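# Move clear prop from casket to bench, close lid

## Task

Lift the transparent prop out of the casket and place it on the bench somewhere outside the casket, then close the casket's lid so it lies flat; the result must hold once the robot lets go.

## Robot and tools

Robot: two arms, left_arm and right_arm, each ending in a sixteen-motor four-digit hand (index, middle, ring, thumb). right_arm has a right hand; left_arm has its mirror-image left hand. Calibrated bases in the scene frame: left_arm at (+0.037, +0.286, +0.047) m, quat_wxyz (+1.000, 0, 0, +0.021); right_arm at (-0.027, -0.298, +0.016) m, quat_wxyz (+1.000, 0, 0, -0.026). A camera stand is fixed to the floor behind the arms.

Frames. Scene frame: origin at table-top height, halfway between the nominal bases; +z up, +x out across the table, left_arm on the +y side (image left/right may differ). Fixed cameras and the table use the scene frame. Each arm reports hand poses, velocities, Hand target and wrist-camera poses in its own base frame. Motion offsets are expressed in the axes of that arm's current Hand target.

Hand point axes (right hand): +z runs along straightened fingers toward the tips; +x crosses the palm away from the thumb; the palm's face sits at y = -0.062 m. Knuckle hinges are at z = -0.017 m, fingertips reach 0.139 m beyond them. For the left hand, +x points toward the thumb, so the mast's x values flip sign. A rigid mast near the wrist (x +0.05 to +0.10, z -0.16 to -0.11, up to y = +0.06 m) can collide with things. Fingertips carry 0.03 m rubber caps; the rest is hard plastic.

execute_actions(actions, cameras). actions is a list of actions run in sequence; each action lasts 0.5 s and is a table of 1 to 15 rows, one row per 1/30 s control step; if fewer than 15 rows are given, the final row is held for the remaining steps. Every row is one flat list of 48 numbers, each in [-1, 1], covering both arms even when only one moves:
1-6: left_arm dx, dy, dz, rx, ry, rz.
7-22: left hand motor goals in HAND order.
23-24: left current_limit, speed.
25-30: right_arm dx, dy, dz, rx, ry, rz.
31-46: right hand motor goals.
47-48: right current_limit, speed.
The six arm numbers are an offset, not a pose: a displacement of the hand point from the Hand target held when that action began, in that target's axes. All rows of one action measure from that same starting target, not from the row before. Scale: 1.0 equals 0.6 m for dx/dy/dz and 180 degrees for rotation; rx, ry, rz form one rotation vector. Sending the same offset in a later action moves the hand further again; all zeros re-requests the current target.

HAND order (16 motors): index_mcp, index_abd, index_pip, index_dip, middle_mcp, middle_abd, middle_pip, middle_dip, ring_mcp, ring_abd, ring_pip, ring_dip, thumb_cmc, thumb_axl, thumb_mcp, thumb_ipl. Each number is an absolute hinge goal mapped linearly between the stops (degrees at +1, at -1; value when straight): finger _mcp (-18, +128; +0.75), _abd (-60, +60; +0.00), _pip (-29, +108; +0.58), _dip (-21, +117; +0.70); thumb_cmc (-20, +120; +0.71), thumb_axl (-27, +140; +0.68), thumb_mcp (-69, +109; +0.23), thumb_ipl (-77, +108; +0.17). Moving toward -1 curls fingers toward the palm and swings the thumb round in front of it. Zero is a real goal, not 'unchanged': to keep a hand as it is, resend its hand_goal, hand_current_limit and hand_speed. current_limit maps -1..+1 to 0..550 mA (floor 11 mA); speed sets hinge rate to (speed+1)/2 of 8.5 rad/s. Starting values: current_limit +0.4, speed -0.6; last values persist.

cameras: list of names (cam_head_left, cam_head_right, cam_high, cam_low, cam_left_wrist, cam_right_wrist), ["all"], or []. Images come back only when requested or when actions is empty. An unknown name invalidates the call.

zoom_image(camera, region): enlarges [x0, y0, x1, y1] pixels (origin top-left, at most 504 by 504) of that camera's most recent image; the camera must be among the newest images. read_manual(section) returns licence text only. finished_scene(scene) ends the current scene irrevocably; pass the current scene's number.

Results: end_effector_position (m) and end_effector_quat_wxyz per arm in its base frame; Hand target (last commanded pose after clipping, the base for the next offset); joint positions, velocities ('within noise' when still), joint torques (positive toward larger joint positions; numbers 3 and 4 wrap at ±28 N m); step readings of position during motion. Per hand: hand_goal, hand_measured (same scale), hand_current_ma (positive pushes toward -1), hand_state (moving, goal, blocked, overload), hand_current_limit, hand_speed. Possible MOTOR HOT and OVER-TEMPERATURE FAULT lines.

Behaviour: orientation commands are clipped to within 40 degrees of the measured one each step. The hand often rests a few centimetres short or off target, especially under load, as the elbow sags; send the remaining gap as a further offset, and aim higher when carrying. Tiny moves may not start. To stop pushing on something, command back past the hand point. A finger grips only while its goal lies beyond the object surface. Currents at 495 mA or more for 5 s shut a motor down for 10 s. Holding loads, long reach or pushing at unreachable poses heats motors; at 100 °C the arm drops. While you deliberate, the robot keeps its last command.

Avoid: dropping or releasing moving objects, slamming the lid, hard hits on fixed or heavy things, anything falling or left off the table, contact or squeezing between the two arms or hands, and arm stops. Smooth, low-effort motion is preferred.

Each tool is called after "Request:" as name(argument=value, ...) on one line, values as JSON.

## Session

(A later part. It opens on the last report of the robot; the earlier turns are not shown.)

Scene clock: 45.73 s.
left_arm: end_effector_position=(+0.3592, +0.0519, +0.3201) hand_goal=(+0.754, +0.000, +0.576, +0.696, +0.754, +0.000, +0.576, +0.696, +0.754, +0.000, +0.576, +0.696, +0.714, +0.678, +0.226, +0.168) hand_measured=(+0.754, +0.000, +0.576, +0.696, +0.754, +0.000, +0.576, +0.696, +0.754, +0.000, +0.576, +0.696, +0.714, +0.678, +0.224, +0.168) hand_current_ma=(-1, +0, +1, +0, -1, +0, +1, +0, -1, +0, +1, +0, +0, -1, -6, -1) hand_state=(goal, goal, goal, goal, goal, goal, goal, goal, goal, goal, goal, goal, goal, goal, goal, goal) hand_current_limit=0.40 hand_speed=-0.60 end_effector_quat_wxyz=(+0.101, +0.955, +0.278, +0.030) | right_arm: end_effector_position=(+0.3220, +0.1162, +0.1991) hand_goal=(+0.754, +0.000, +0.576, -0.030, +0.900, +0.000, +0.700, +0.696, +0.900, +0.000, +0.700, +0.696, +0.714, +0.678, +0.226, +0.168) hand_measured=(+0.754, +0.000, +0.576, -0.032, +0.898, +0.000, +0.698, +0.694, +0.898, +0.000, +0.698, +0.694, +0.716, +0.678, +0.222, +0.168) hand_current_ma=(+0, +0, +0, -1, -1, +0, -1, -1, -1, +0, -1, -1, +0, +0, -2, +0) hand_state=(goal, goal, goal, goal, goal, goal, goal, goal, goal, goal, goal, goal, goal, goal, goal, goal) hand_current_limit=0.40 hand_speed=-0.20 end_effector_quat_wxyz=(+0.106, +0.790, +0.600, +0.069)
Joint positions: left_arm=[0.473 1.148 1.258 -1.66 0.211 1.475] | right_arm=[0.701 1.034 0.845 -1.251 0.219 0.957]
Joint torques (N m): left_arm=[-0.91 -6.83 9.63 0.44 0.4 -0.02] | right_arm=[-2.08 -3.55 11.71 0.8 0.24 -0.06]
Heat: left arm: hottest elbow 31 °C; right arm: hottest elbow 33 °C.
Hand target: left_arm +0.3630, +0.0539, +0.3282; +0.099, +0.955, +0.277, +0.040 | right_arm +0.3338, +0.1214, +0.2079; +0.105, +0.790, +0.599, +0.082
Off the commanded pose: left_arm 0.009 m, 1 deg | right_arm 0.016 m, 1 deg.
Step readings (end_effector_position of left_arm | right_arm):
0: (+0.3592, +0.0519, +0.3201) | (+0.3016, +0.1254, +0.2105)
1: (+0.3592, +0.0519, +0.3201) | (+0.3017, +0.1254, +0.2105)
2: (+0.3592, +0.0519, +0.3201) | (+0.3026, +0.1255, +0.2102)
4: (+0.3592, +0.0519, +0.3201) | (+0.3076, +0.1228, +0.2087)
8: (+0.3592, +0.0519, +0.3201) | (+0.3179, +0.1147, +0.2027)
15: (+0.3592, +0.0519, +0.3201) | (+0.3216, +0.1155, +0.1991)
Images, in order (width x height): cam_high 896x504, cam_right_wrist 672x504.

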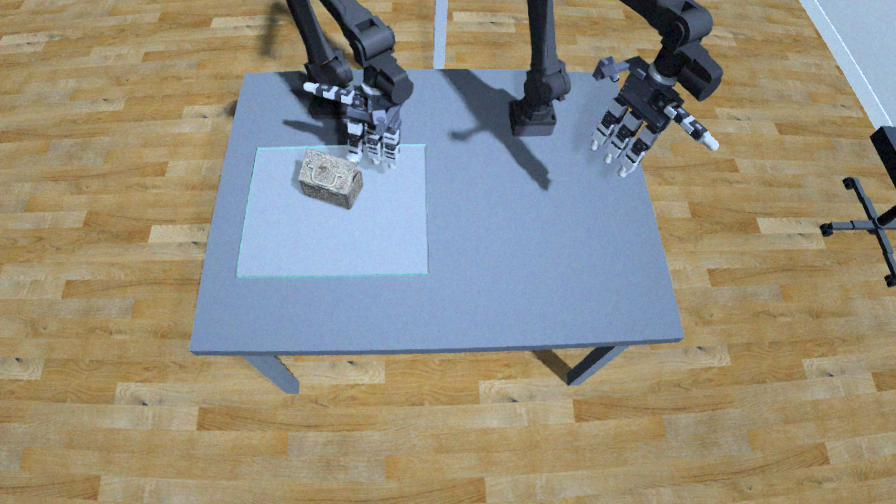

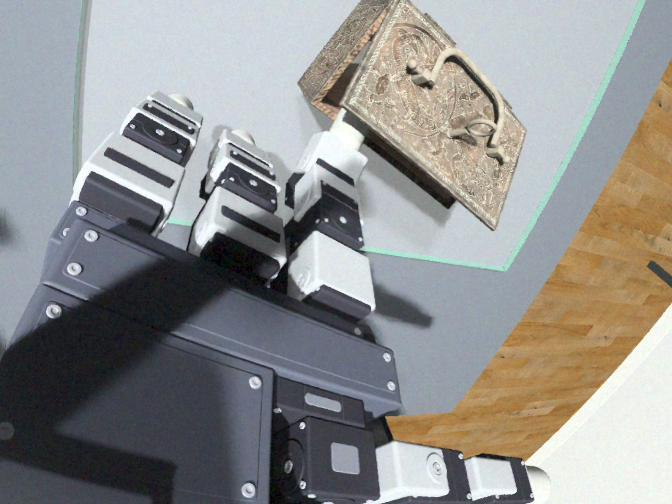

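Request:
execute_actions(actions=[[[0,0,0,0,0,0,0.754,0,0.576,0.696,0.754,0,0.576,0.696,0.754,0,0.576,0.696,0.714,0.678,0.226,0.168,0.4,-0.6,0.0124,0.0261,-0.0171,0,0,0,0.754,0,0.576,-0.03,0.9,0,0.7,0.696,0.9,0,0.7,0.696,0.714,0.678,0.226,0.168,0.4,-0.2]]], cameras=["cam_right_wrist"])

Request:
zoom_image(camera="cam_right_wrist", region=[300, 0, 540, 180])

Scene clock: 47.50 s.
left_arm: end_effector_position=(+0.3592, +0.0519, +0.3201) hand_goal=(+0.754, +0.000, +0.576, +0.696, +0.754, +0.000, +0.576, +0.696, +0.754, +0.000, +0.576, +0.696, +0.714, +0.678, +0.226, +0.168) hand_measured=(+0.754, +0.000, +0.576, +0.696, +0.754, +0.000, +0.576, +0.696, +0.754, +0.000, +0.576, +0.696, +0.714, +0.678, +0.224, +0.168) hand_current_ma=(-1, +0, +1, +0, -1, +0, +1, +0, -1, +0, +1, +0, +0, -1, -6, -1) hand_state=(goal, goal, goal, goal, goal, goal, goal, goal, goal, goal, goal, goal, goal, goal, goal, goal) hand_current_limit=0.40 hand_speed=-0.60 end_effector_quat_wxyz=(+0.101, +0.955, +0.278, +0.030) | right_arm: end_effector_position=(+0.3349, +0.1204, +0.2074) hand_goal=(+0.754, +0.000, +0.576, -0.030, +0.900, +0.000, +0.700, +0.696, +0.900, +0.000, +0.700, +0.696, +0.714, +0.678, +0.226, +0.168) hand_measured=(+0.754, +0.000, +0.576, -0.032, +0.898, +0.000, +0.698, +0.694, +0.898, +0.000, +0.698, +0.694, +0.716, +0.678, +0.222, +0.168) hand_current_ma=(+0, +0, +0, -1, -1, +0, -1, -1, -1, +0, -1, -1, +0, +0, -2, +0) hand_state=(goal, goal, goal, goal, goal, goal, goal, goal, goal, goal, goal, goal, goal, goal, goal, goal) hand_current_limit=0.40 hand_speed=-0.20 end_effector_quat_wxyz=(+0.106, +0.789, +0.601, +0.073)
Joint positions: left_arm=[0.473 1.148 1.258 -1.66 0.211 1.475] | right_arm=[0.682 1.061 0.883 -1.251 0.216 0.936]
Joint torques (N m): left_arm=[-1.14 -7.36 9.68 0.5 0.41 -0.04] | right_arm=[-2.2 -3.66 13.23 0.1 0.22 -0.06]
Heat: left arm: hottest elbow 31 °C; right arm: hottest elbow 33 °C.
Hand target: left_arm +0.3630, +0.0539, +0.3282; +0.099, +0.955, +0.277, +0.040 | right_arm +0.3477, +0.1252, +0.2218; +0.105, +0.790, +0.599, +0.082
Off the commanded pose: left_arm 0.009 m, 1 deg | right_arm 0.020 m, 1 deg.
Step readings (end_effector_position of left_arm | right_arm):
0: (+0.3592, +0.0519, +0.3201) | (+0.3220, +0.1162, +0.1991)
1: (+0.3592, +0.0519, +0.3201) | (+0.3221, +0.1162, +0.1991)
2: (+0.3592, +0.0519, +0.3201) | (+0.3223, +0.1159, +0.1988)
4: (+0.3592, +0.0519, +0.3201) | (+0.3240, +0.1159, +0.1991)
8: (+0.3592, +0.0519, +0.3201) | (+0.3313, +0.1182, +0.2034)
15: (+0.3592, +0.0519, +0.3201) | (+0.3348, +0.1203, +0.2077)
Images, in order (width x height): cam_right_wrist 672x504.

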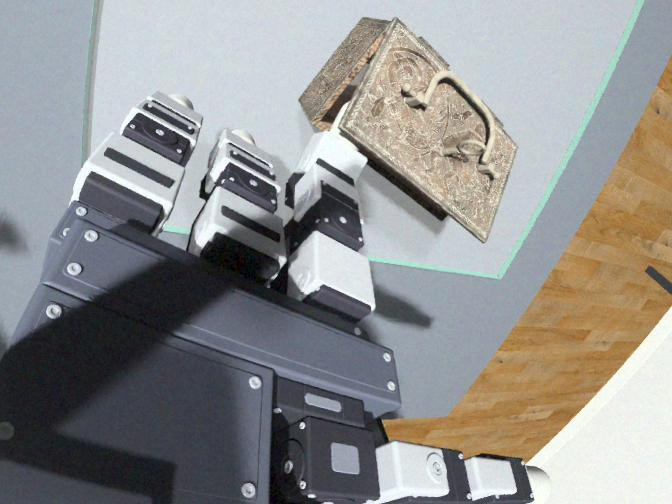

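Scaled by 2.100 from the camera's 672x504 image, which has a finer 960x720 frame.

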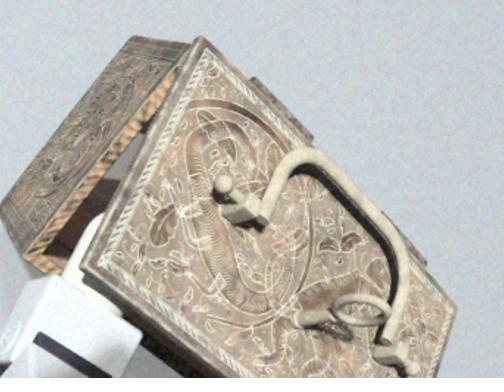

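Request:
execute_actions(actions=[[[0,0,0,0,0,0,0.754,0,0.576,0.696,0.754,0,0.576,0.696,0.754,0,0.576,0.696,0.714,0.678,0.226,0.168,0.4,-0.6,0,0.0215,-0.0322,0,0,0,0.754,0,0.576,-0.03,0.9,0,0.7,0.696,0.9,0,0.7,0.696,0.714,0.678,0.226,0.168,0.4,-0.2]],[[0,0,0,0,0,0,0.754,0,0.576,0.696,0.754,0,0.576,0.696,0.754,0,0.576,0.696,0.714,0.678,0.226,0.168,0.4,-0.6,0,0.0197,-0.0085,0,0,0,0.754,0,0.576,-0.03,0.9,0,0.7,0.696,0.9,0,0.7,0.696,0.714,0.678,0.226,0.168,0.4,-0.2]]], cameras=["cam_right_wrist","cam_high"])

Request:
zoom_image(camera="cam_right_wrist", region=[300, 0, 540, 180])

Scene clock: 50.07 s.
left_arm: end_effector_position=(+0.3592, +0.0519, +0.3201) hand_goal=(+0.754, +0.000, +0.576, +0.696, +0.754, +0.000, +0.576, +0.696, +0.754, +0.000, +0.576, +0.696, +0.714, +0.678, +0.226, +0.168) hand_measured=(+0.754, +0.000, +0.576, +0.696, +0.754, +0.000, +0.576, +0.696, +0.754, +0.000, +0.576, +0.696, +0.714, +0.678, +0.224, +0.168) hand_current_ma=(-1, +0, +1, +0, -1, +0, +1, +0, -1, +0, +1, +0, +0, -1, -6, -1) hand_state=(goal, goal, goal, goal, goal, goal, goal, goal, goal, goal, goal, goal, goal, goal, goal, goal) hand_current_limit=0.40 hand_speed=-0.60 end_effector_quat_wxyz=(+0.101, +0.955, +0.278, +0.030) | right_arm: end_effector_position=(+0.3491, +0.1155, +0.2318) hand_goal=(+0.754, +0.000, +0.576, -0.030, +0.900, +0.000, +0.700, +0.696, +0.900, +0.000, +0.700, +0.696, +0.714, +0.678, +0.226, +0.168) hand_measured=(+0.778, +0.000, +0.588, -0.020, +0.898, +0.000, +0.698, +0.694, +0.898, +0.000, +0.698, +0.694, +0.716, +0.678, +0.222, +0.168) hand_current_ma=(+32, +0, +10, +7, -1, +0, -1, -1, -1, +0, -1, -1, +0, +0, -2, +0) hand_state=(blocked, goal, goal, goal, goal, goal, goal, goal, goal, goal, goal, goal, goal, goal, goal, goal) hand_current_limit=0.40 hand_speed=-0.20 end_effector_quat_wxyz=(+0.103, +0.791, +0.600, +0.067)
Joint positions: left_arm=[0.473 1.148 1.258 -1.66 0.211 1.475] | right_arm=[0.636 1.08 0.964 -1.315 0.205 0.895]
Joint torques (N m): left_arm=[-1.55 -6.95 9.74 0.53 0.42 0] | right_arm=[-2.2 -4.37 14.15 0.12 0.38 -0.09]
Heat: left arm: hottest elbow 31 °C; right arm: hottest elbow 34 °C.
Hand target: left_arm +0.3630, +0.0539, +0.3282; +0.099, +0.955, +0.277, +0.040 | right_arm +0.3645, +0.1205, +0.2520; +0.105, +0.790, +0.599, +0.082
Off the commanded pose: left_arm 0.009 m, 1 deg | right_arm 0.026 m, 2 deg.
Step readings (end_effector_position of left_arm | right_arm):
0: (+0.3592, +0.0519, +0.3201) | (+0.3350, +0.1205, +0.2073)
1: (+0.3592, +0.0519, +0.3201) | (+0.3351, +0.1205, +0.2075)
2: (+0.3592, +0.0519, +0.3201) | (+0.3350, +0.1203, +0.2080)
4: (+0.3592, +0.0519, +0.3201) | (+0.3360, +0.1191, +0.2117)
8: (+0.3592, +0.0519, +0.3201) | (+0.3399, +0.1181, +0.2221)
15: (+0.3592, +0.0519, +0.3201) | (+0.3412, +0.1182, +0.2247)
16: (+0.3592, +0.0519, +0.3201) | (+0.3413, +0.1183, +0.2249)
17: (+0.3592, +0.0519, +0.3201) | (+0.3416, +0.1179, +0.2250)
19: (+0.3592, +0.0519, +0.3201) | (+0.3429, +0.1171, +0.2258)
23: (+0.3592, +0.0519, +0.3201) | (+0.3472, +0.1158, +0.2296)
30: (+0.3592, +0.0519, +0.3201) | (+0.3491, +0.1154, +0.2318)
Images, in order (width x height): cam_high 896x504, cam_right_wrist 672x504.

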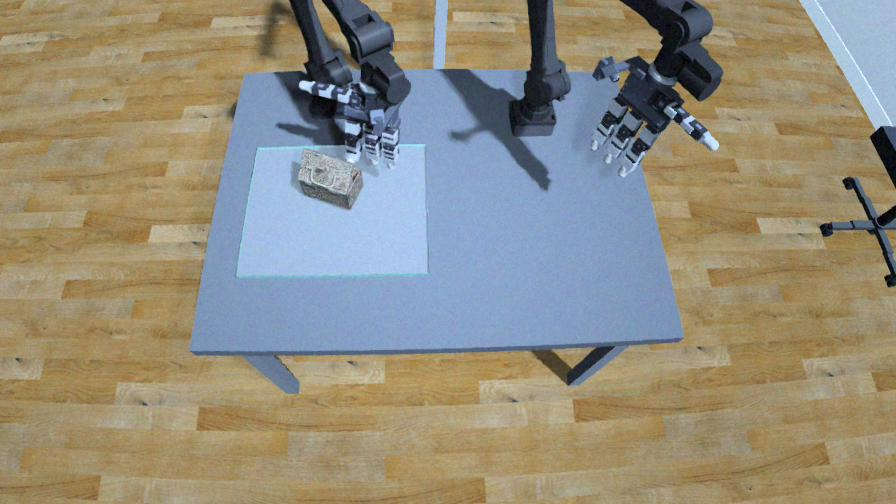

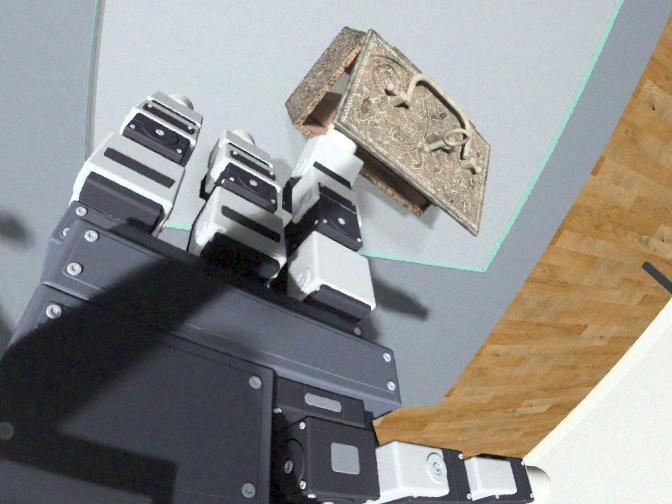

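Scaled by 2.100 from the camera's 672x504 image, which has a finer 960x720 frame.

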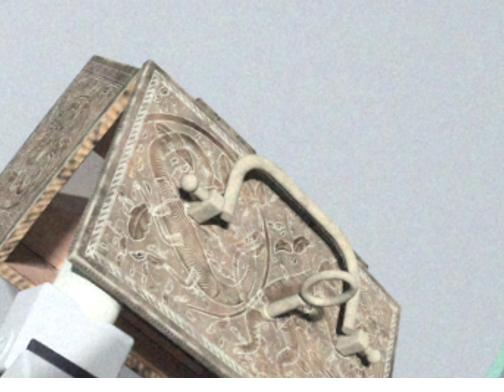

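Request:
execute_actions(actions=[[[0,0,0,0,0,0,0.754,0,0.576,0.696,0.754,0,0.576,0.696,0.754,0,0.576,0.696,0.714,0.678,0.226,0.168,0.4,-0.6,0,0.0309,-0.0055,0,0,0,0.754,0,0.576,-0.03,0.9,0,0.7,0.696,0.9,0,0.7,0.696,0.714,0.678,0.226,0.168,0.4,-0.2]]], cameras=["cam_right_wrist"])

Request:
zoom_image(camera="cam_right_wrist", region=[280, 0, 520, 180])

Scene clock: 51.90 s.
left_arm: end_effector_position=(+0.3592, +0.0519, +0.3201) hand_goal=(+0.754, +0.000, +0.576, +0.696, +0.754, +0.000, +0.576, +0.696, +0.754, +0.000, +0.576, +0.696, +0.714, +0.678, +0.226, +0.168) hand_measured=(+0.754, +0.000, +0.576, +0.696, +0.754, +0.000, +0.576, +0.696, +0.754, +0.000, +0.576, +0.696, +0.714, +0.678, +0.224, +0.168) hand_current_ma=(-1, +0, +1, +0, -1, +0, +1, +0, -1, +0, +1, +0, +0, -1, -6, -1) hand_state=(goal, goal, goal, goal, goal, goal, goal, goal, goal, goal, goal, goal, goal, goal, goal, goal) hand_current_limit=0.40 hand_speed=-0.60 end_effector_quat_wxyz=(+0.101, +0.955, +0.278, +0.030) | right_arm: end_effector_position=(+0.3656, +0.1109, +0.2415) hand_goal=(+0.754, +0.000, +0.576, -0.030, +0.900, +0.000, +0.700, +0.696, +0.900, +0.000, +0.700, +0.696, +0.714, +0.678, +0.226, +0.168) hand_measured=(+0.780, +0.006, +0.588, -0.020, +0.898, +0.000, +0.698, +0.694, +0.898, +0.000, +0.698, +0.694, +0.716, +0.678, +0.222, +0.168) hand_current_ma=(+39, +3, +10, +7, -1, +0, -1, -1, -1, +0, -1, -1, +0, +0, -2, +0) hand_state=(blocked, goal, goal, goal, goal, goal, goal, goal, goal, goal, goal, goal, goal, goal, goal, goal) hand_current_limit=0.40 hand_speed=-0.20 end_effector_quat_wxyz=(+0.103, +0.792, +0.598, +0.069)
Joint positions: left_arm=[0.473 1.148 1.258 -1.66 0.211 1.475] | right_arm=[0.592 1.105 1.006 -1.32 0.199 0.853]
Joint torques (N m): left_arm=[-1.26 -7.24 9.59 0.36 0.39 -0.05] | right_arm=[-2.08 -4.25 14.04 0.14 0.31 -0.12]
Heat: left arm: hottest elbow 32 °C; right arm: hottest elbow 34 °C.
Hand target: left_arm +0.3630, +0.0539, +0.3282; +0.099, +0.955, +0.277, +0.040 | right_arm +0.3809, +0.1158, +0.2600; +0.105, +0.790, +0.598, +0.082
Off the commanded pose: left_arm 0.009 m, 1 deg | right_arm 0.025 m, 1 deg.
Step readings (end_effector_position of left_arm | right_arm):
0: (+0.3592, +0.0519, +0.3201) | (+0.3491, +0.1155, +0.2318)
1: (+0.3592, +0.0519, +0.3201) | (+0.3491, +0.1154, +0.2318)
2: (+0.3592, +0.0519, +0.3201) | (+0.3496, +0.1154, +0.2320)
4: (+0.3592, +0.0519, +0.3201) | (+0.3523, +0.1143, +0.2333)
8: (+0.3592, +0.0519, +0.3201) | (+0.3617, +0.1108, +0.2389)
15: (+0.3592, +0.0519, +0.3201) | (+0.3654, +0.1106, +0.2418)
Images, in order (width x height): cam_right_wrist 672x504.

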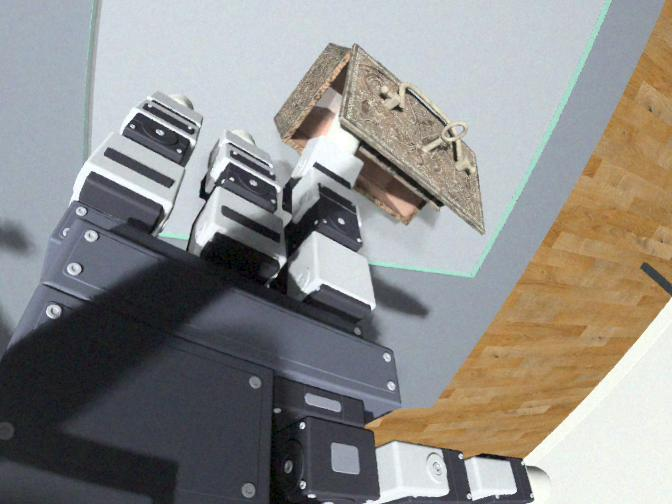

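Scaled by 2.100 from the camera's 672x504 image, which has a finer 960x720 frame.

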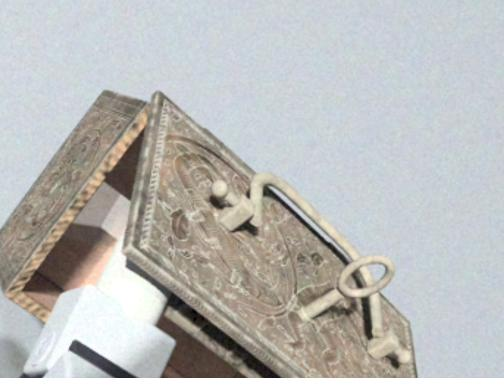

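Request:
execute_actions(actions=[[[0,0,0,0,0,0,0.754,0,0.576,0.696,0.754,0,0.576,0.696,0.754,0,0.576,0.696,0.714,0.678,0.226,0.168,0.4,-0.6,0,0.0178,0.007,0,0,0,0.754,0,0.576,-0.03,0.9,0,0.7,0.696,0.9,0,0.7,0.696,0.714,0.678,0.226,0.168,0.4,-0.2]],[[0,0,0,0,0,0,0.754,0,0.576,0.696,0.754,0,0.576,0.696,0.754,0,0.576,0.696,0.714,0.678,0.226,0.168,0.4,-0.6,0,0.0178,0.007,0,0,0,0.754,0,0.576,-0.03,0.9,0,0.7,0.696,0.9,0,0.7,0.696,0.714,0.678,0.226,0.168,0.4,-0.2]]], cameras=["cam_right_wrist","cam_high"])

Request:
zoom_image(camera="cam_right_wrist", region=[240, 20, 480, 200])

Request:
zoom_image(camera="cam_high", region=[270, 120, 410, 240])

Scene clock: 54.10 s.
left_arm: end_effector_position=(+0.3592, +0.0519, +0.3201) hand_goal=(+0.754, +0.000, +0.576, +0.696, +0.754, +0.000, +0.576, +0.696, +0.754, +0.000, +0.576, +0.696, +0.714, +0.678, +0.226, +0.168) hand_measured=(+0.754, +0.000, +0.576, +0.696, +0.754, +0.000, +0.576, +0.696, +0.754, +0.000, +0.576, +0.696, +0.714, +0.678, +0.224, +0.168) hand_current_ma=(-1, +0, +1, +0, -1, +0, +1, +0, -1, +0, +1, +0, +0, -1, -6, -1) hand_state=(goal, goal, goal, goal, goal, goal, goal, goal, goal, goal, goal, goal, goal, goal, goal, goal) hand_current_limit=0.40 hand_speed=-0.60 end_effector_quat_wxyz=(+0.101, +0.955, +0.278, +0.030) | right_arm: end_effector_position=(+0.3833, +0.1048, +0.2401) hand_goal=(+0.754, +0.000, +0.576, -0.030, +0.900, +0.000, +0.700, +0.696, +0.900, +0.000, +0.700, +0.696, +0.714, +0.678, +0.226, +0.168) hand_measured=(+0.780, -0.002, +0.588, -0.024, +0.898, +0.000, +0.698, +0.694, +0.898, +0.000, +0.698, +0.694, +0.716, +0.678, +0.222, +0.168) hand_current_ma=(+36, -1, +10, +3, -1, +0, -1, -1, -1, +0, -1, -1, +0, +0, -2, +0) hand_state=(blocked, goal, goal, goal, goal, goal, goal, goal, goal, goal, goal, goal, goal, goal, goal, goal) hand_current_limit=0.40 hand_speed=-0.20 end_effector_quat_wxyz=(+0.102, +0.790, +0.602, +0.060)
Joint positions: left_arm=[0.473 1.148 1.258 -1.66 0.211 1.475] | right_arm=[0.543 1.144 1.035 -1.317 0.189 0.798]
Joint torques (N m): left_arm=[-1.44 -6.83 9.8 0.34 0.45 0] | right_arm=[-2.37 -5.19 13.67 0.91 0.32 -0.1]
Heat: left arm: hottest elbow 32 °C; right arm: hottest elbow 35 °C.
Hand target: left_arm +0.3630, +0.0539, +0.3282; +0.099, +0.955, +0.277, +0.040 | right_arm +0.4029, +0.1097, +0.2577; +0.105, +0.790, +0.599, +0.082
Off the commanded pose: left_arm 0.009 m, 1 deg | right_arm 0.027 m, 3 deg.
Step readings (end_effector_position of left_arm | right_arm):
0: (+0.3592, +0.0519, +0.3201) | (+0.3657, +0.1109, +0.2415)
1: (+0.3592, +0.0519, +0.3201) | (+0.3657, +0.1109, +0.2415)
2: (+0.3592, +0.0519, +0.3201) | (+0.3661, +0.1104, +0.2414)
4: (+0.3592, +0.0519, +0.3201) | (+0.3676, +0.1100, +0.2409)
8: (+0.3592, +0.0519, +0.3201) | (+0.3726, +0.1083, +0.2411)
15: (+0.3592, +0.0519, +0.3201) | (+0.3743, +0.1081, +0.2411)
16: (+0.3592, +0.0519, +0.3201) | (+0.3743, +0.1081, +0.2411)
17: (+0.3592, +0.0519, +0.3201) | (+0.3746, +0.1080, +0.2410)
19: (+0.3592, +0.0519, +0.3201) | (+0.3762, +0.1072, +0.2408)
23: (+0.3592, +0.0519, +0.3201) | (+0.3815, +0.1049, +0.2404)
30: (+0.3592, +0.0519, +0.3201) | (+0.3832, +0.1047, +0.2400)
Images, in order (width x height): cam_high 896x504, cam_right_wrist 672x504.

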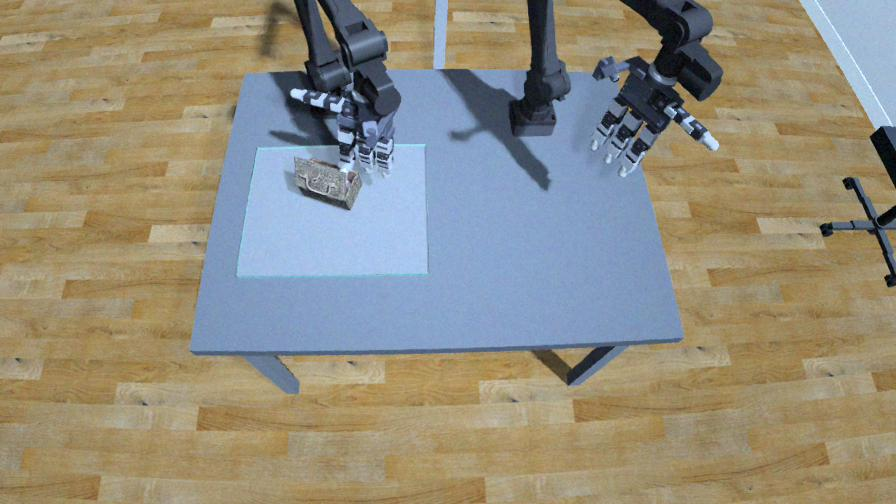

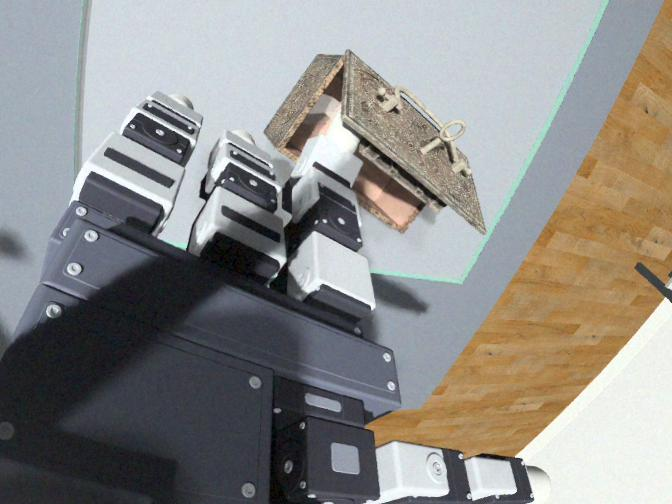

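Scaled by 2.100 from the camera's 672x504 image, which has a finer 960x720 frame.

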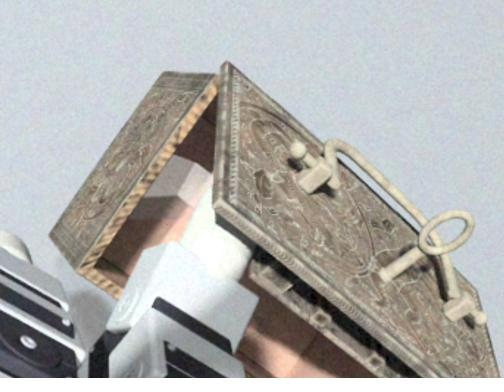

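Scaled by 3.600.

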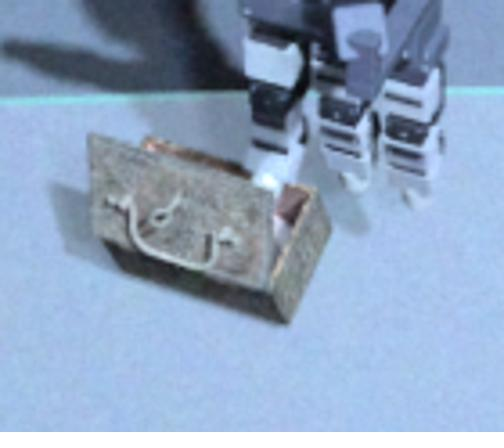

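Request:
execute_actions(actions=[[[0,0,0,0,0,0,0.754,0,0.576,0.696,0.754,0,0.576,0.696,0.754,0,0.576,0.696,0.714,0.678,0.226,0.168,0.4,-0.6,0,0.015,0.003,0,0,0,0.754,0,0.576,-0.03,0.9,0,0.7,0.696,0.9,0,0.7,0.696,0.714,0.678,0.226,0.168,0.4,-0.2]]], cameras=["cam_right_wrist","cam_high"])

Request:
zoom_image(camera="cam_right_wrist", region=[240, 20, 480, 200])

Request:
zoom_image(camera="cam_high", region=[270, 120, 410, 240])

Scene clock: 55.87 s.
left_arm: end_effector_position=(+0.3592, +0.0519, +0.3201) hand_goal=(+0.754, +0.000, +0.576, +0.696, +0.754, +0.000, +0.576, +0.696, +0.754, +0.000, +0.576, +0.696, +0.714, +0.678, +0.226, +0.168) hand_measured=(+0.754, +0.000, +0.576, +0.696, +0.754, +0.000, +0.576, +0.696, +0.754, +0.000, +0.576, +0.696, +0.714, +0.678, +0.224, +0.168) hand_current_ma=(-1, +0, +1, +0, -1, +0, +1, +0, -1, +0, +1, +0, +0, -1, -6, -1) hand_state=(goal, goal, goal, goal, goal, goal, goal, goal, goal, goal, goal, goal, goal, goal, goal, goal) hand_current_limit=0.40 hand_speed=-0.60 end_effector_quat_wxyz=(+0.101, +0.955, +0.278, +0.030) | right_arm: end_effector_position=(+0.3915, +0.1022, +0.2396) hand_goal=(+0.754, +0.000, +0.576, -0.030, +0.900, +0.000, +0.700, +0.696, +0.900, +0.000, +0.700, +0.696, +0.714, +0.678, +0.226, +0.168) hand_measured=(+0.778, -0.002, +0.588, -0.024, +0.898, +0.000, +0.698, +0.694, +0.898, +0.000, +0.698, +0.694, +0.716, +0.678, +0.222, +0.168) hand_current_ma=(+35, -1, +10, +3, -1, +0, -1, -1, -1, +0, -1, -1, +0, +0, -2, +0) hand_state=(blocked, goal, goal, goal, goal, goal, goal, goal, goal, goal, goal, goal, goal, goal, goal, goal) hand_current_limit=0.40 hand_speed=-0.20 end_effector_quat_wxyz=(+0.101, +0.790, +0.602, +0.059)
Joint positions: left_arm=[0.473 1.148 1.258 -1.66 0.211 1.475] | right_arm=[0.523 1.161 1.047 -1.312 0.185 0.778]
Joint torques (N m): left_arm=[-0.67 -6.12 9.73 0.39 0.38 -0.03] | right_arm=[-2.37 -5.42 13.79 0.96 0.31 -0.09]
Heat: left arm: hottest elbow 32 °C; right arm: hottest elbow 35 °C.
Hand target: left_arm +0.3630, +0.0539, +0.3282; +0.099, +0.955, +0.277, +0.040 | right_arm +0.4117, +0.1072, +0.2581; +0.105, +0.790, +0.599, +0.082
Off the commanded pose: left_arm 0.009 m, 1 deg | right_arm 0.028 m, 3 deg.
Step readings (end_effector_position of left_arm | right_arm):
0: (+0.3592, +0.0519, +0.3201) | (+0.3833, +0.1048, +0.2401)
1: (+0.3592, +0.0519, +0.3201) | (+0.3833, +0.1047, +0.2401)
2: (+0.3592, +0.0519, +0.3201) | (+0.3835, +0.1046, +0.2400)
4: (+0.3592, +0.0519, +0.3201) | (+0.3850, +0.1040, +0.2401)
8: (+0.3592, +0.0519, +0.3201) | (+0.3896, +0.1024, +0.2397)
15: (+0.3592, +0.0519, +0.3201) | (+0.3914, +0.1022, +0.2396)
Images, in order (width x height): cam_high 896x504, cam_right_wrist 672x504.

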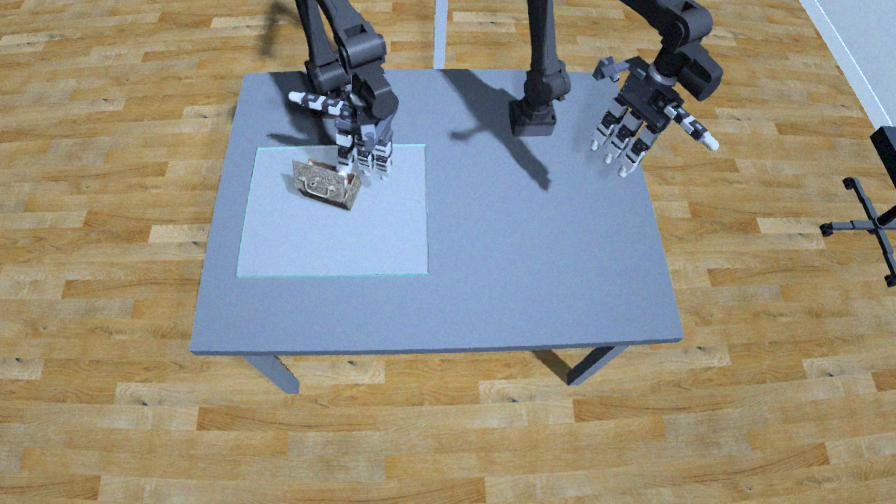

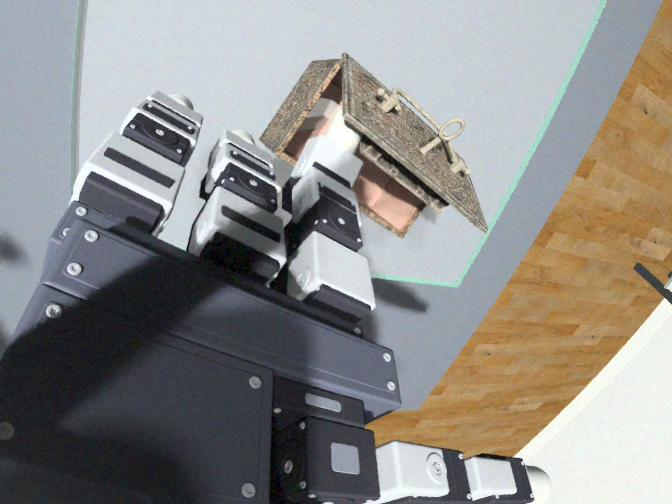

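Scaled by 2.100 from the camera's 672x504 image, which has a finer 960x720 frame.

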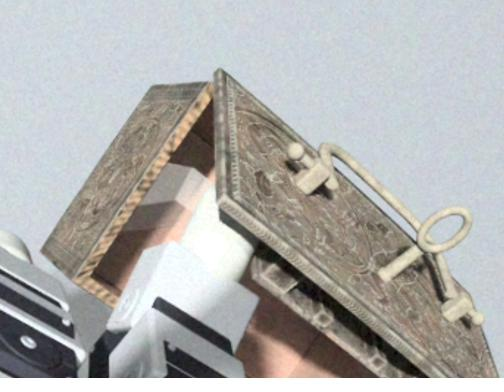

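Scaled by 3.600.

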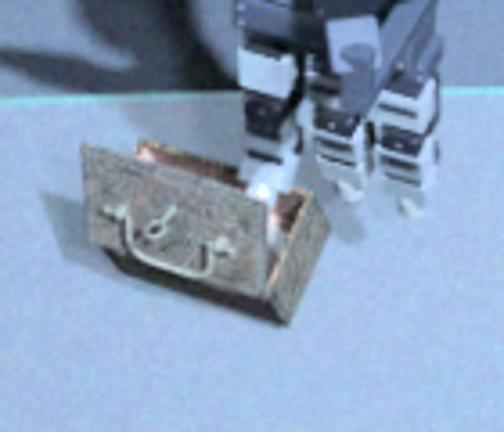

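Request:
execute_actions(actions=[[[0,0,0,0,0,0,0.754,0,0.576,0.696,0.754,0,0.576,0.696,0.754,0,0.576,0.696,0.714,0.678,0.226,0.168,0.4,-0.6,0.004,0.0178,0.003,0,0,0,0.754,0,0.576,-0.03,0.9,0,0.7,0.696,0.9,0,0.7,0.696,0.714,0.678,0.226,0.168,0.4,-0.2]]], cameras=["cam_right_wrist"])

Request:
zoom_image(camera="cam_right_wrist", region=[240, 20, 480, 200])

Scene clock: 58.80 s.
left_arm: end_effector_position=(+0.3592, +0.0519, +0.3201) hand_goal=(+0.754, +0.000, +0.576, +0.696, +0.754, +0.000, +0.576, +0.696, +0.754, +0.000, +0.576, +0.696, +0.714, +0.678, +0.226, +0.168) hand_measured=(+0.754, +0.000, +0.576, +0.696, +0.754, +0.000, +0.576, +0.696, +0.754, +0.000, +0.576, +0.696, +0.714, +0.678, +0.224, +0.168) hand_current_ma=(-1, +0, +1, +0, -1, +0, +1, +0, -1, +0, +1, +0, +0, -1, -6, -1) hand_state=(goal, goal, goal, goal, goal, goal, goal, goal, goal, goal, goal, goal, goal, goal, goal, goal) hand_current_limit=0.40 hand_speed=-0.60 end_effector_quat_wxyz=(+0.101, +0.955, +0.278, +0.030) | right_arm: end_effector_position=(+0.4022, +0.1008, +0.2403) hand_goal=(+0.754, +0.000, +0.576, -0.030, +0.900, +0.000, +0.700, +0.696, +0.900, +0.000, +0.700, +0.696, +0.714, +0.678, +0.226, +0.168) hand_measured=(+0.778, +0.000, +0.588, -0.024, +0.898, +0.000, +0.698, +0.694, +0.898, +0.000, +0.698, +0.694, +0.716, +0.678, +0.222, +0.168) hand_current_ma=(+33, +0, +10, +3, -1, +0, -1, -1, -1, +0, -1, -1, +0, +0, -2, +0) hand_state=(blocked, goal, goal, goal, goal, goal, goal, goal, goal, goal, goal, goal, goal, goal, goal, goal) hand_current_limit=0.40 hand_speed=-0.20 end_effector_quat_wxyz=(+0.101, +0.791, +0.601, +0.057)
Joint positions: left_arm=[0.473 1.148 1.258 -1.66 0.211 1.475] | right_arm=[0.504 1.186 1.069 -1.308 0.183 0.761]
Joint torques (N m): left_arm=[-0.97 -6.65 9.78 0.39 0.41 0.03] | right_arm=[-2.08 -5.77 13.81 0.96 0.26 -0.07]
Heat: left arm: hottest elbow 32 °C; right arm: hottest elbow 36 °C.
Hand target: left_arm +0.3630, +0.0539, +0.3282; +0.099, +0.955, +0.277, +0.040 | right_arm +0.4227, +0.1066, +0.2593; +0.105, +0.790, +0.599, +0.082
Off the commanded pose: left_arm 0.009 m, 1 deg | right_arm 0.029 m, 3 deg.
Step readings (end_effector_position of left_arm | right_arm):
0: (+0.3592, +0.0519, +0.3201) | (+0.3915, +0.1022, +0.2396)
1: (+0.3592, +0.0519, +0.3201) | (+0.3915, +0.1021, +0.2396)
2: (+0.3592, +0.0519, +0.3201) | (+0.3918, +0.1022, +0.2396)
4: (+0.3592, +0.0519, +0.3201) | (+0.3937, +0.1018, +0.2397)
8: (+0.3592, +0.0519, +0.3201) | (+0.3992, +0.1002, +0.2390)
15: (+0.3592, +0.0519, +0.3201) | (+0.4019, +0.1006, +0.2399)
Images, in order (width x height): cam_right_wrist 672x504.

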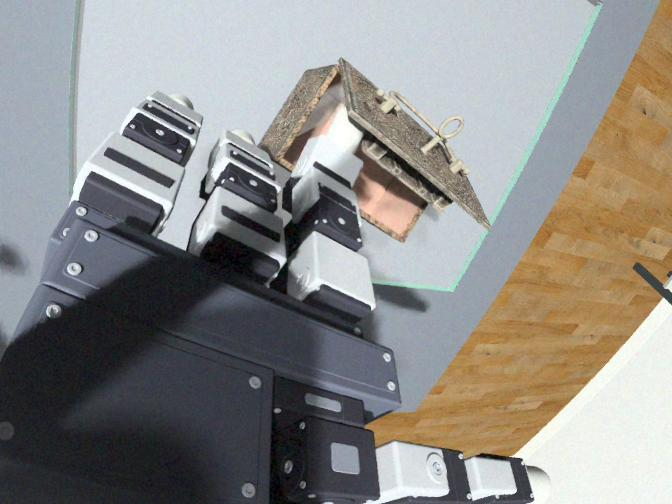

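Scaled by 2.100 from the camera's 672x504 image, which has a finer 960x720 frame.

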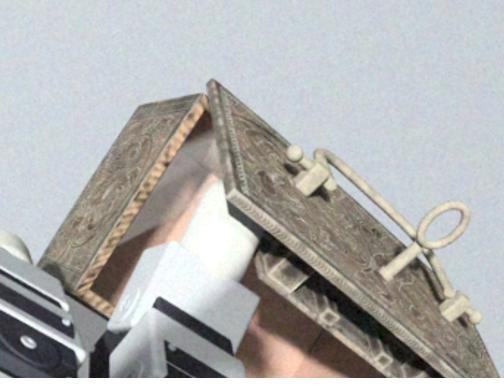

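Request:
execute_actions(actions=[])

Request:
zoom_image(camera="cam_low", region=[300, 200, 420, 300])

Request:
zoom_image(camera="cam_high", region=[270, 120, 410, 240])

Request:
zoom_image(camera="cam_head_right", region=[460, 280, 580, 380])

Scene clock: 60.50 s.
left_arm: end_effector_position=(+0.3592, +0.0519, +0.3201) hand_goal=(+0.754, +0.000, +0.576, +0.696, +0.754, +0.000, +0.576, +0.696, +0.754, +0.000, +0.576, +0.696, +0.714, +0.678, +0.226, +0.168) hand_measured=(+0.754, +0.000, +0.576, +0.696, +0.754, +0.000, +0.576, +0.696, +0.754, +0.000, +0.576, +0.696, +0.714, +0.678, +0.224, +0.168) hand_current_ma=(-1, +0, +1, +0, -1, +0, +1, +0, -1, +0, +1, +0, +0, -1, -6, -1) hand_state=(goal, goal, goal, goal, goal, goal, goal, goal, goal, goal, goal, goal, goal, goal, goal, goal) hand_current_limit=0.40 hand_speed=-0.60 end_effector_quat_wxyz=(+0.101, +0.955, +0.278, +0.030) | right_arm: end_effector_position=(+0.4022, +0.1009, +0.2403) hand_goal=(+0.754, +0.000, +0.576, -0.030, +0.900, +0.000, +0.700, +0.696, +0.900, +0.000, +0.700, +0.696, +0.714, +0.678, +0.226, +0.168) hand_measured=(+0.776, +0.000, +0.588, -0.024, +0.898, +0.000, +0.698, +0.694, +0.898, +0.000, +0.698, +0.694, +0.716, +0.678, +0.222, +0.168) hand_current_ma=(+31, +0, +10, +3, -1, +0, -1, -1, -1, +0, -1, -1, +0, +0, -2, +0) hand_state=(blocked, goal, goal, goal, goal, goal, goal, goal, goal, goal, goal, goal, goal, goal, goal, goal) hand_current_limit=0.40 hand_speed=-0.20 end_effector_quat_wxyz=(+0.101, +0.790, +0.601, +0.057)
Joint positions: left_arm=[0.473 1.148 1.258 -1.66 0.211 1.475] | right_arm=[0.504 1.186 1.069 -1.308 0.183 0.76]
Joint velocities: within noise
Joint torques (N m): left_arm=[-0.44 -6.83 9.58 0.55 0.4 -0.05] | right_arm=[-2.14 -5.83 13.9 0.95 0.27 -0.07]
Heat: left arm: hottest elbow 32 °C; right arm: hottest elbow 36 °C.
Hand target: left_arm +0.3630, +0.0539, +0.3282; +0.099, +0.955, +0.277, +0.040 | right_arm +0.4227, +0.1066, +0.2593; +0.105, +0.790, +0.599, +0.082
Off the commanded pose: left_arm 0.009 m, 1 deg | right_arm 0.028 m, 3 deg.

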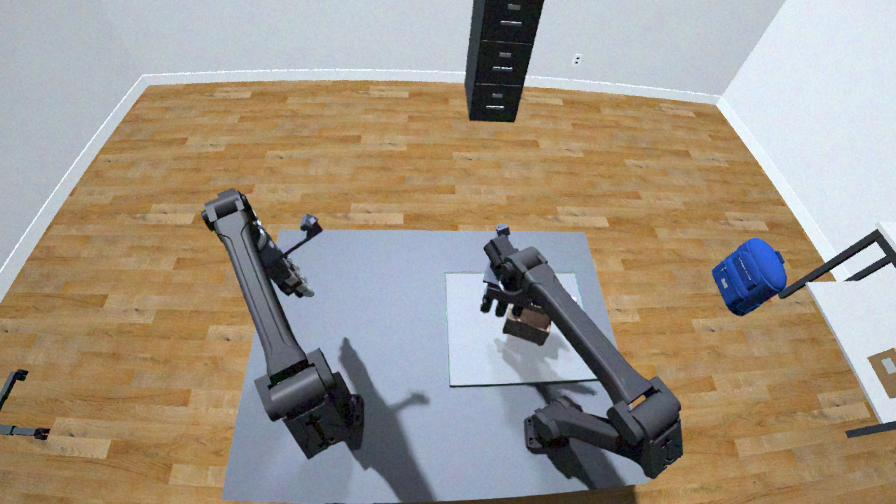

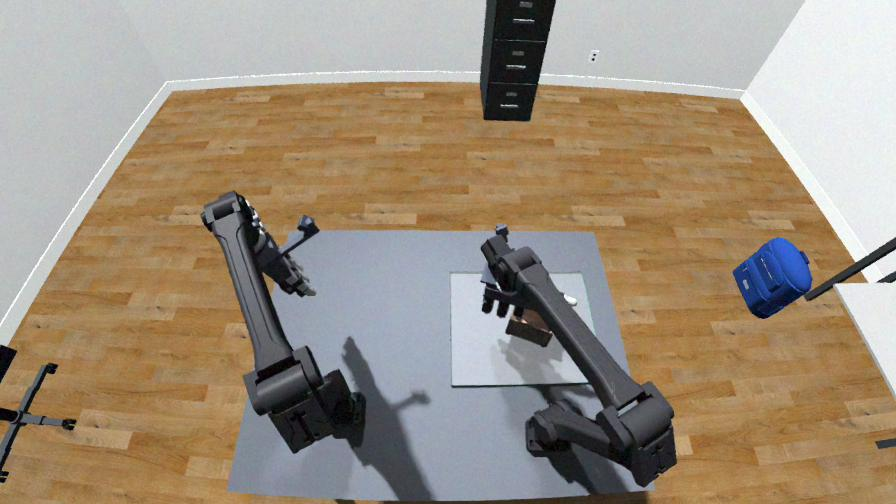

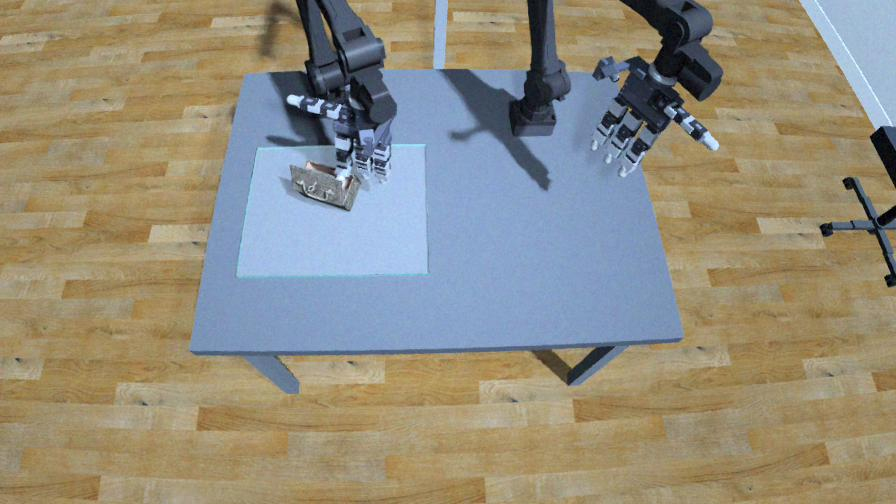

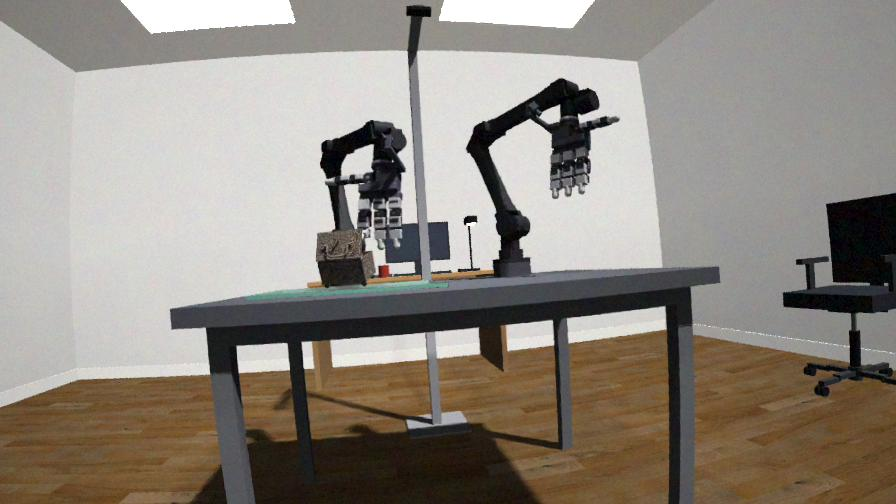

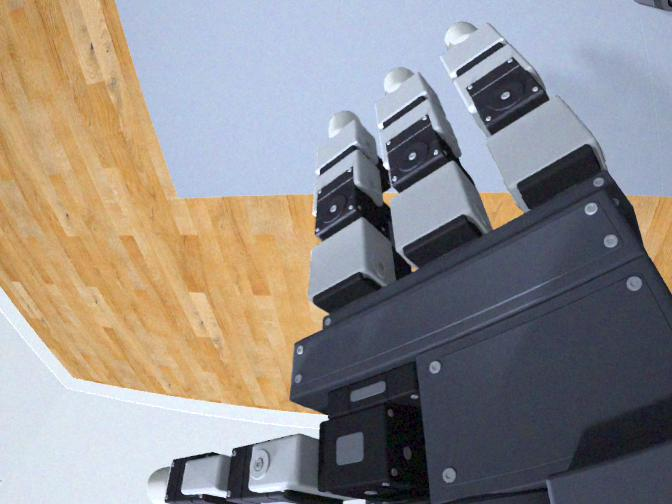

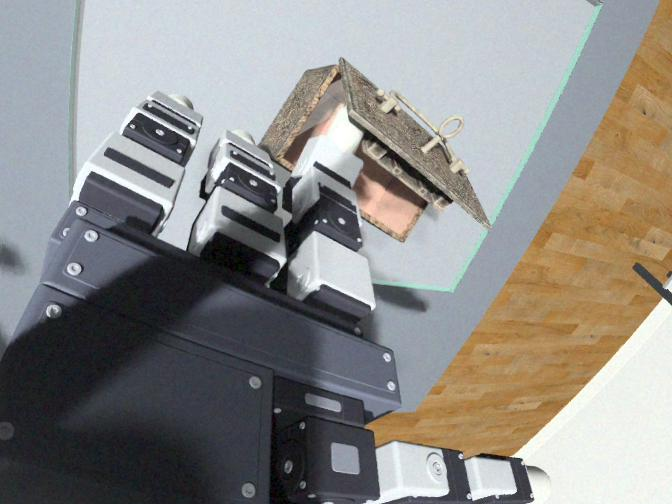

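Scaled by 4.200.

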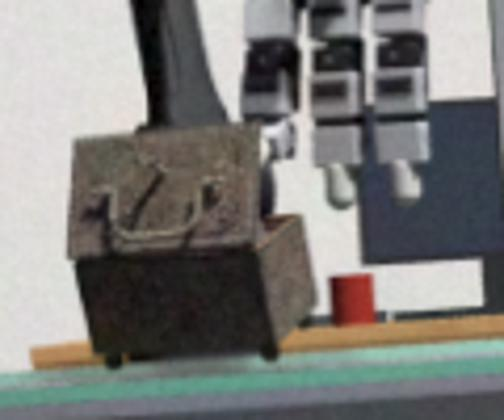

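Scaled by 3.600.

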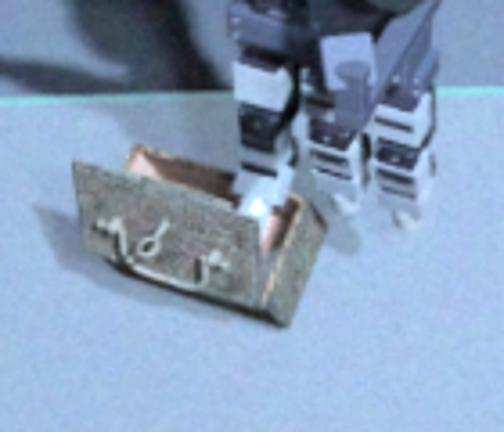

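Scaled by 4.200.

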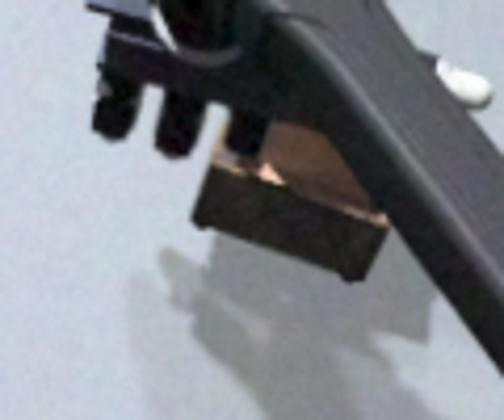

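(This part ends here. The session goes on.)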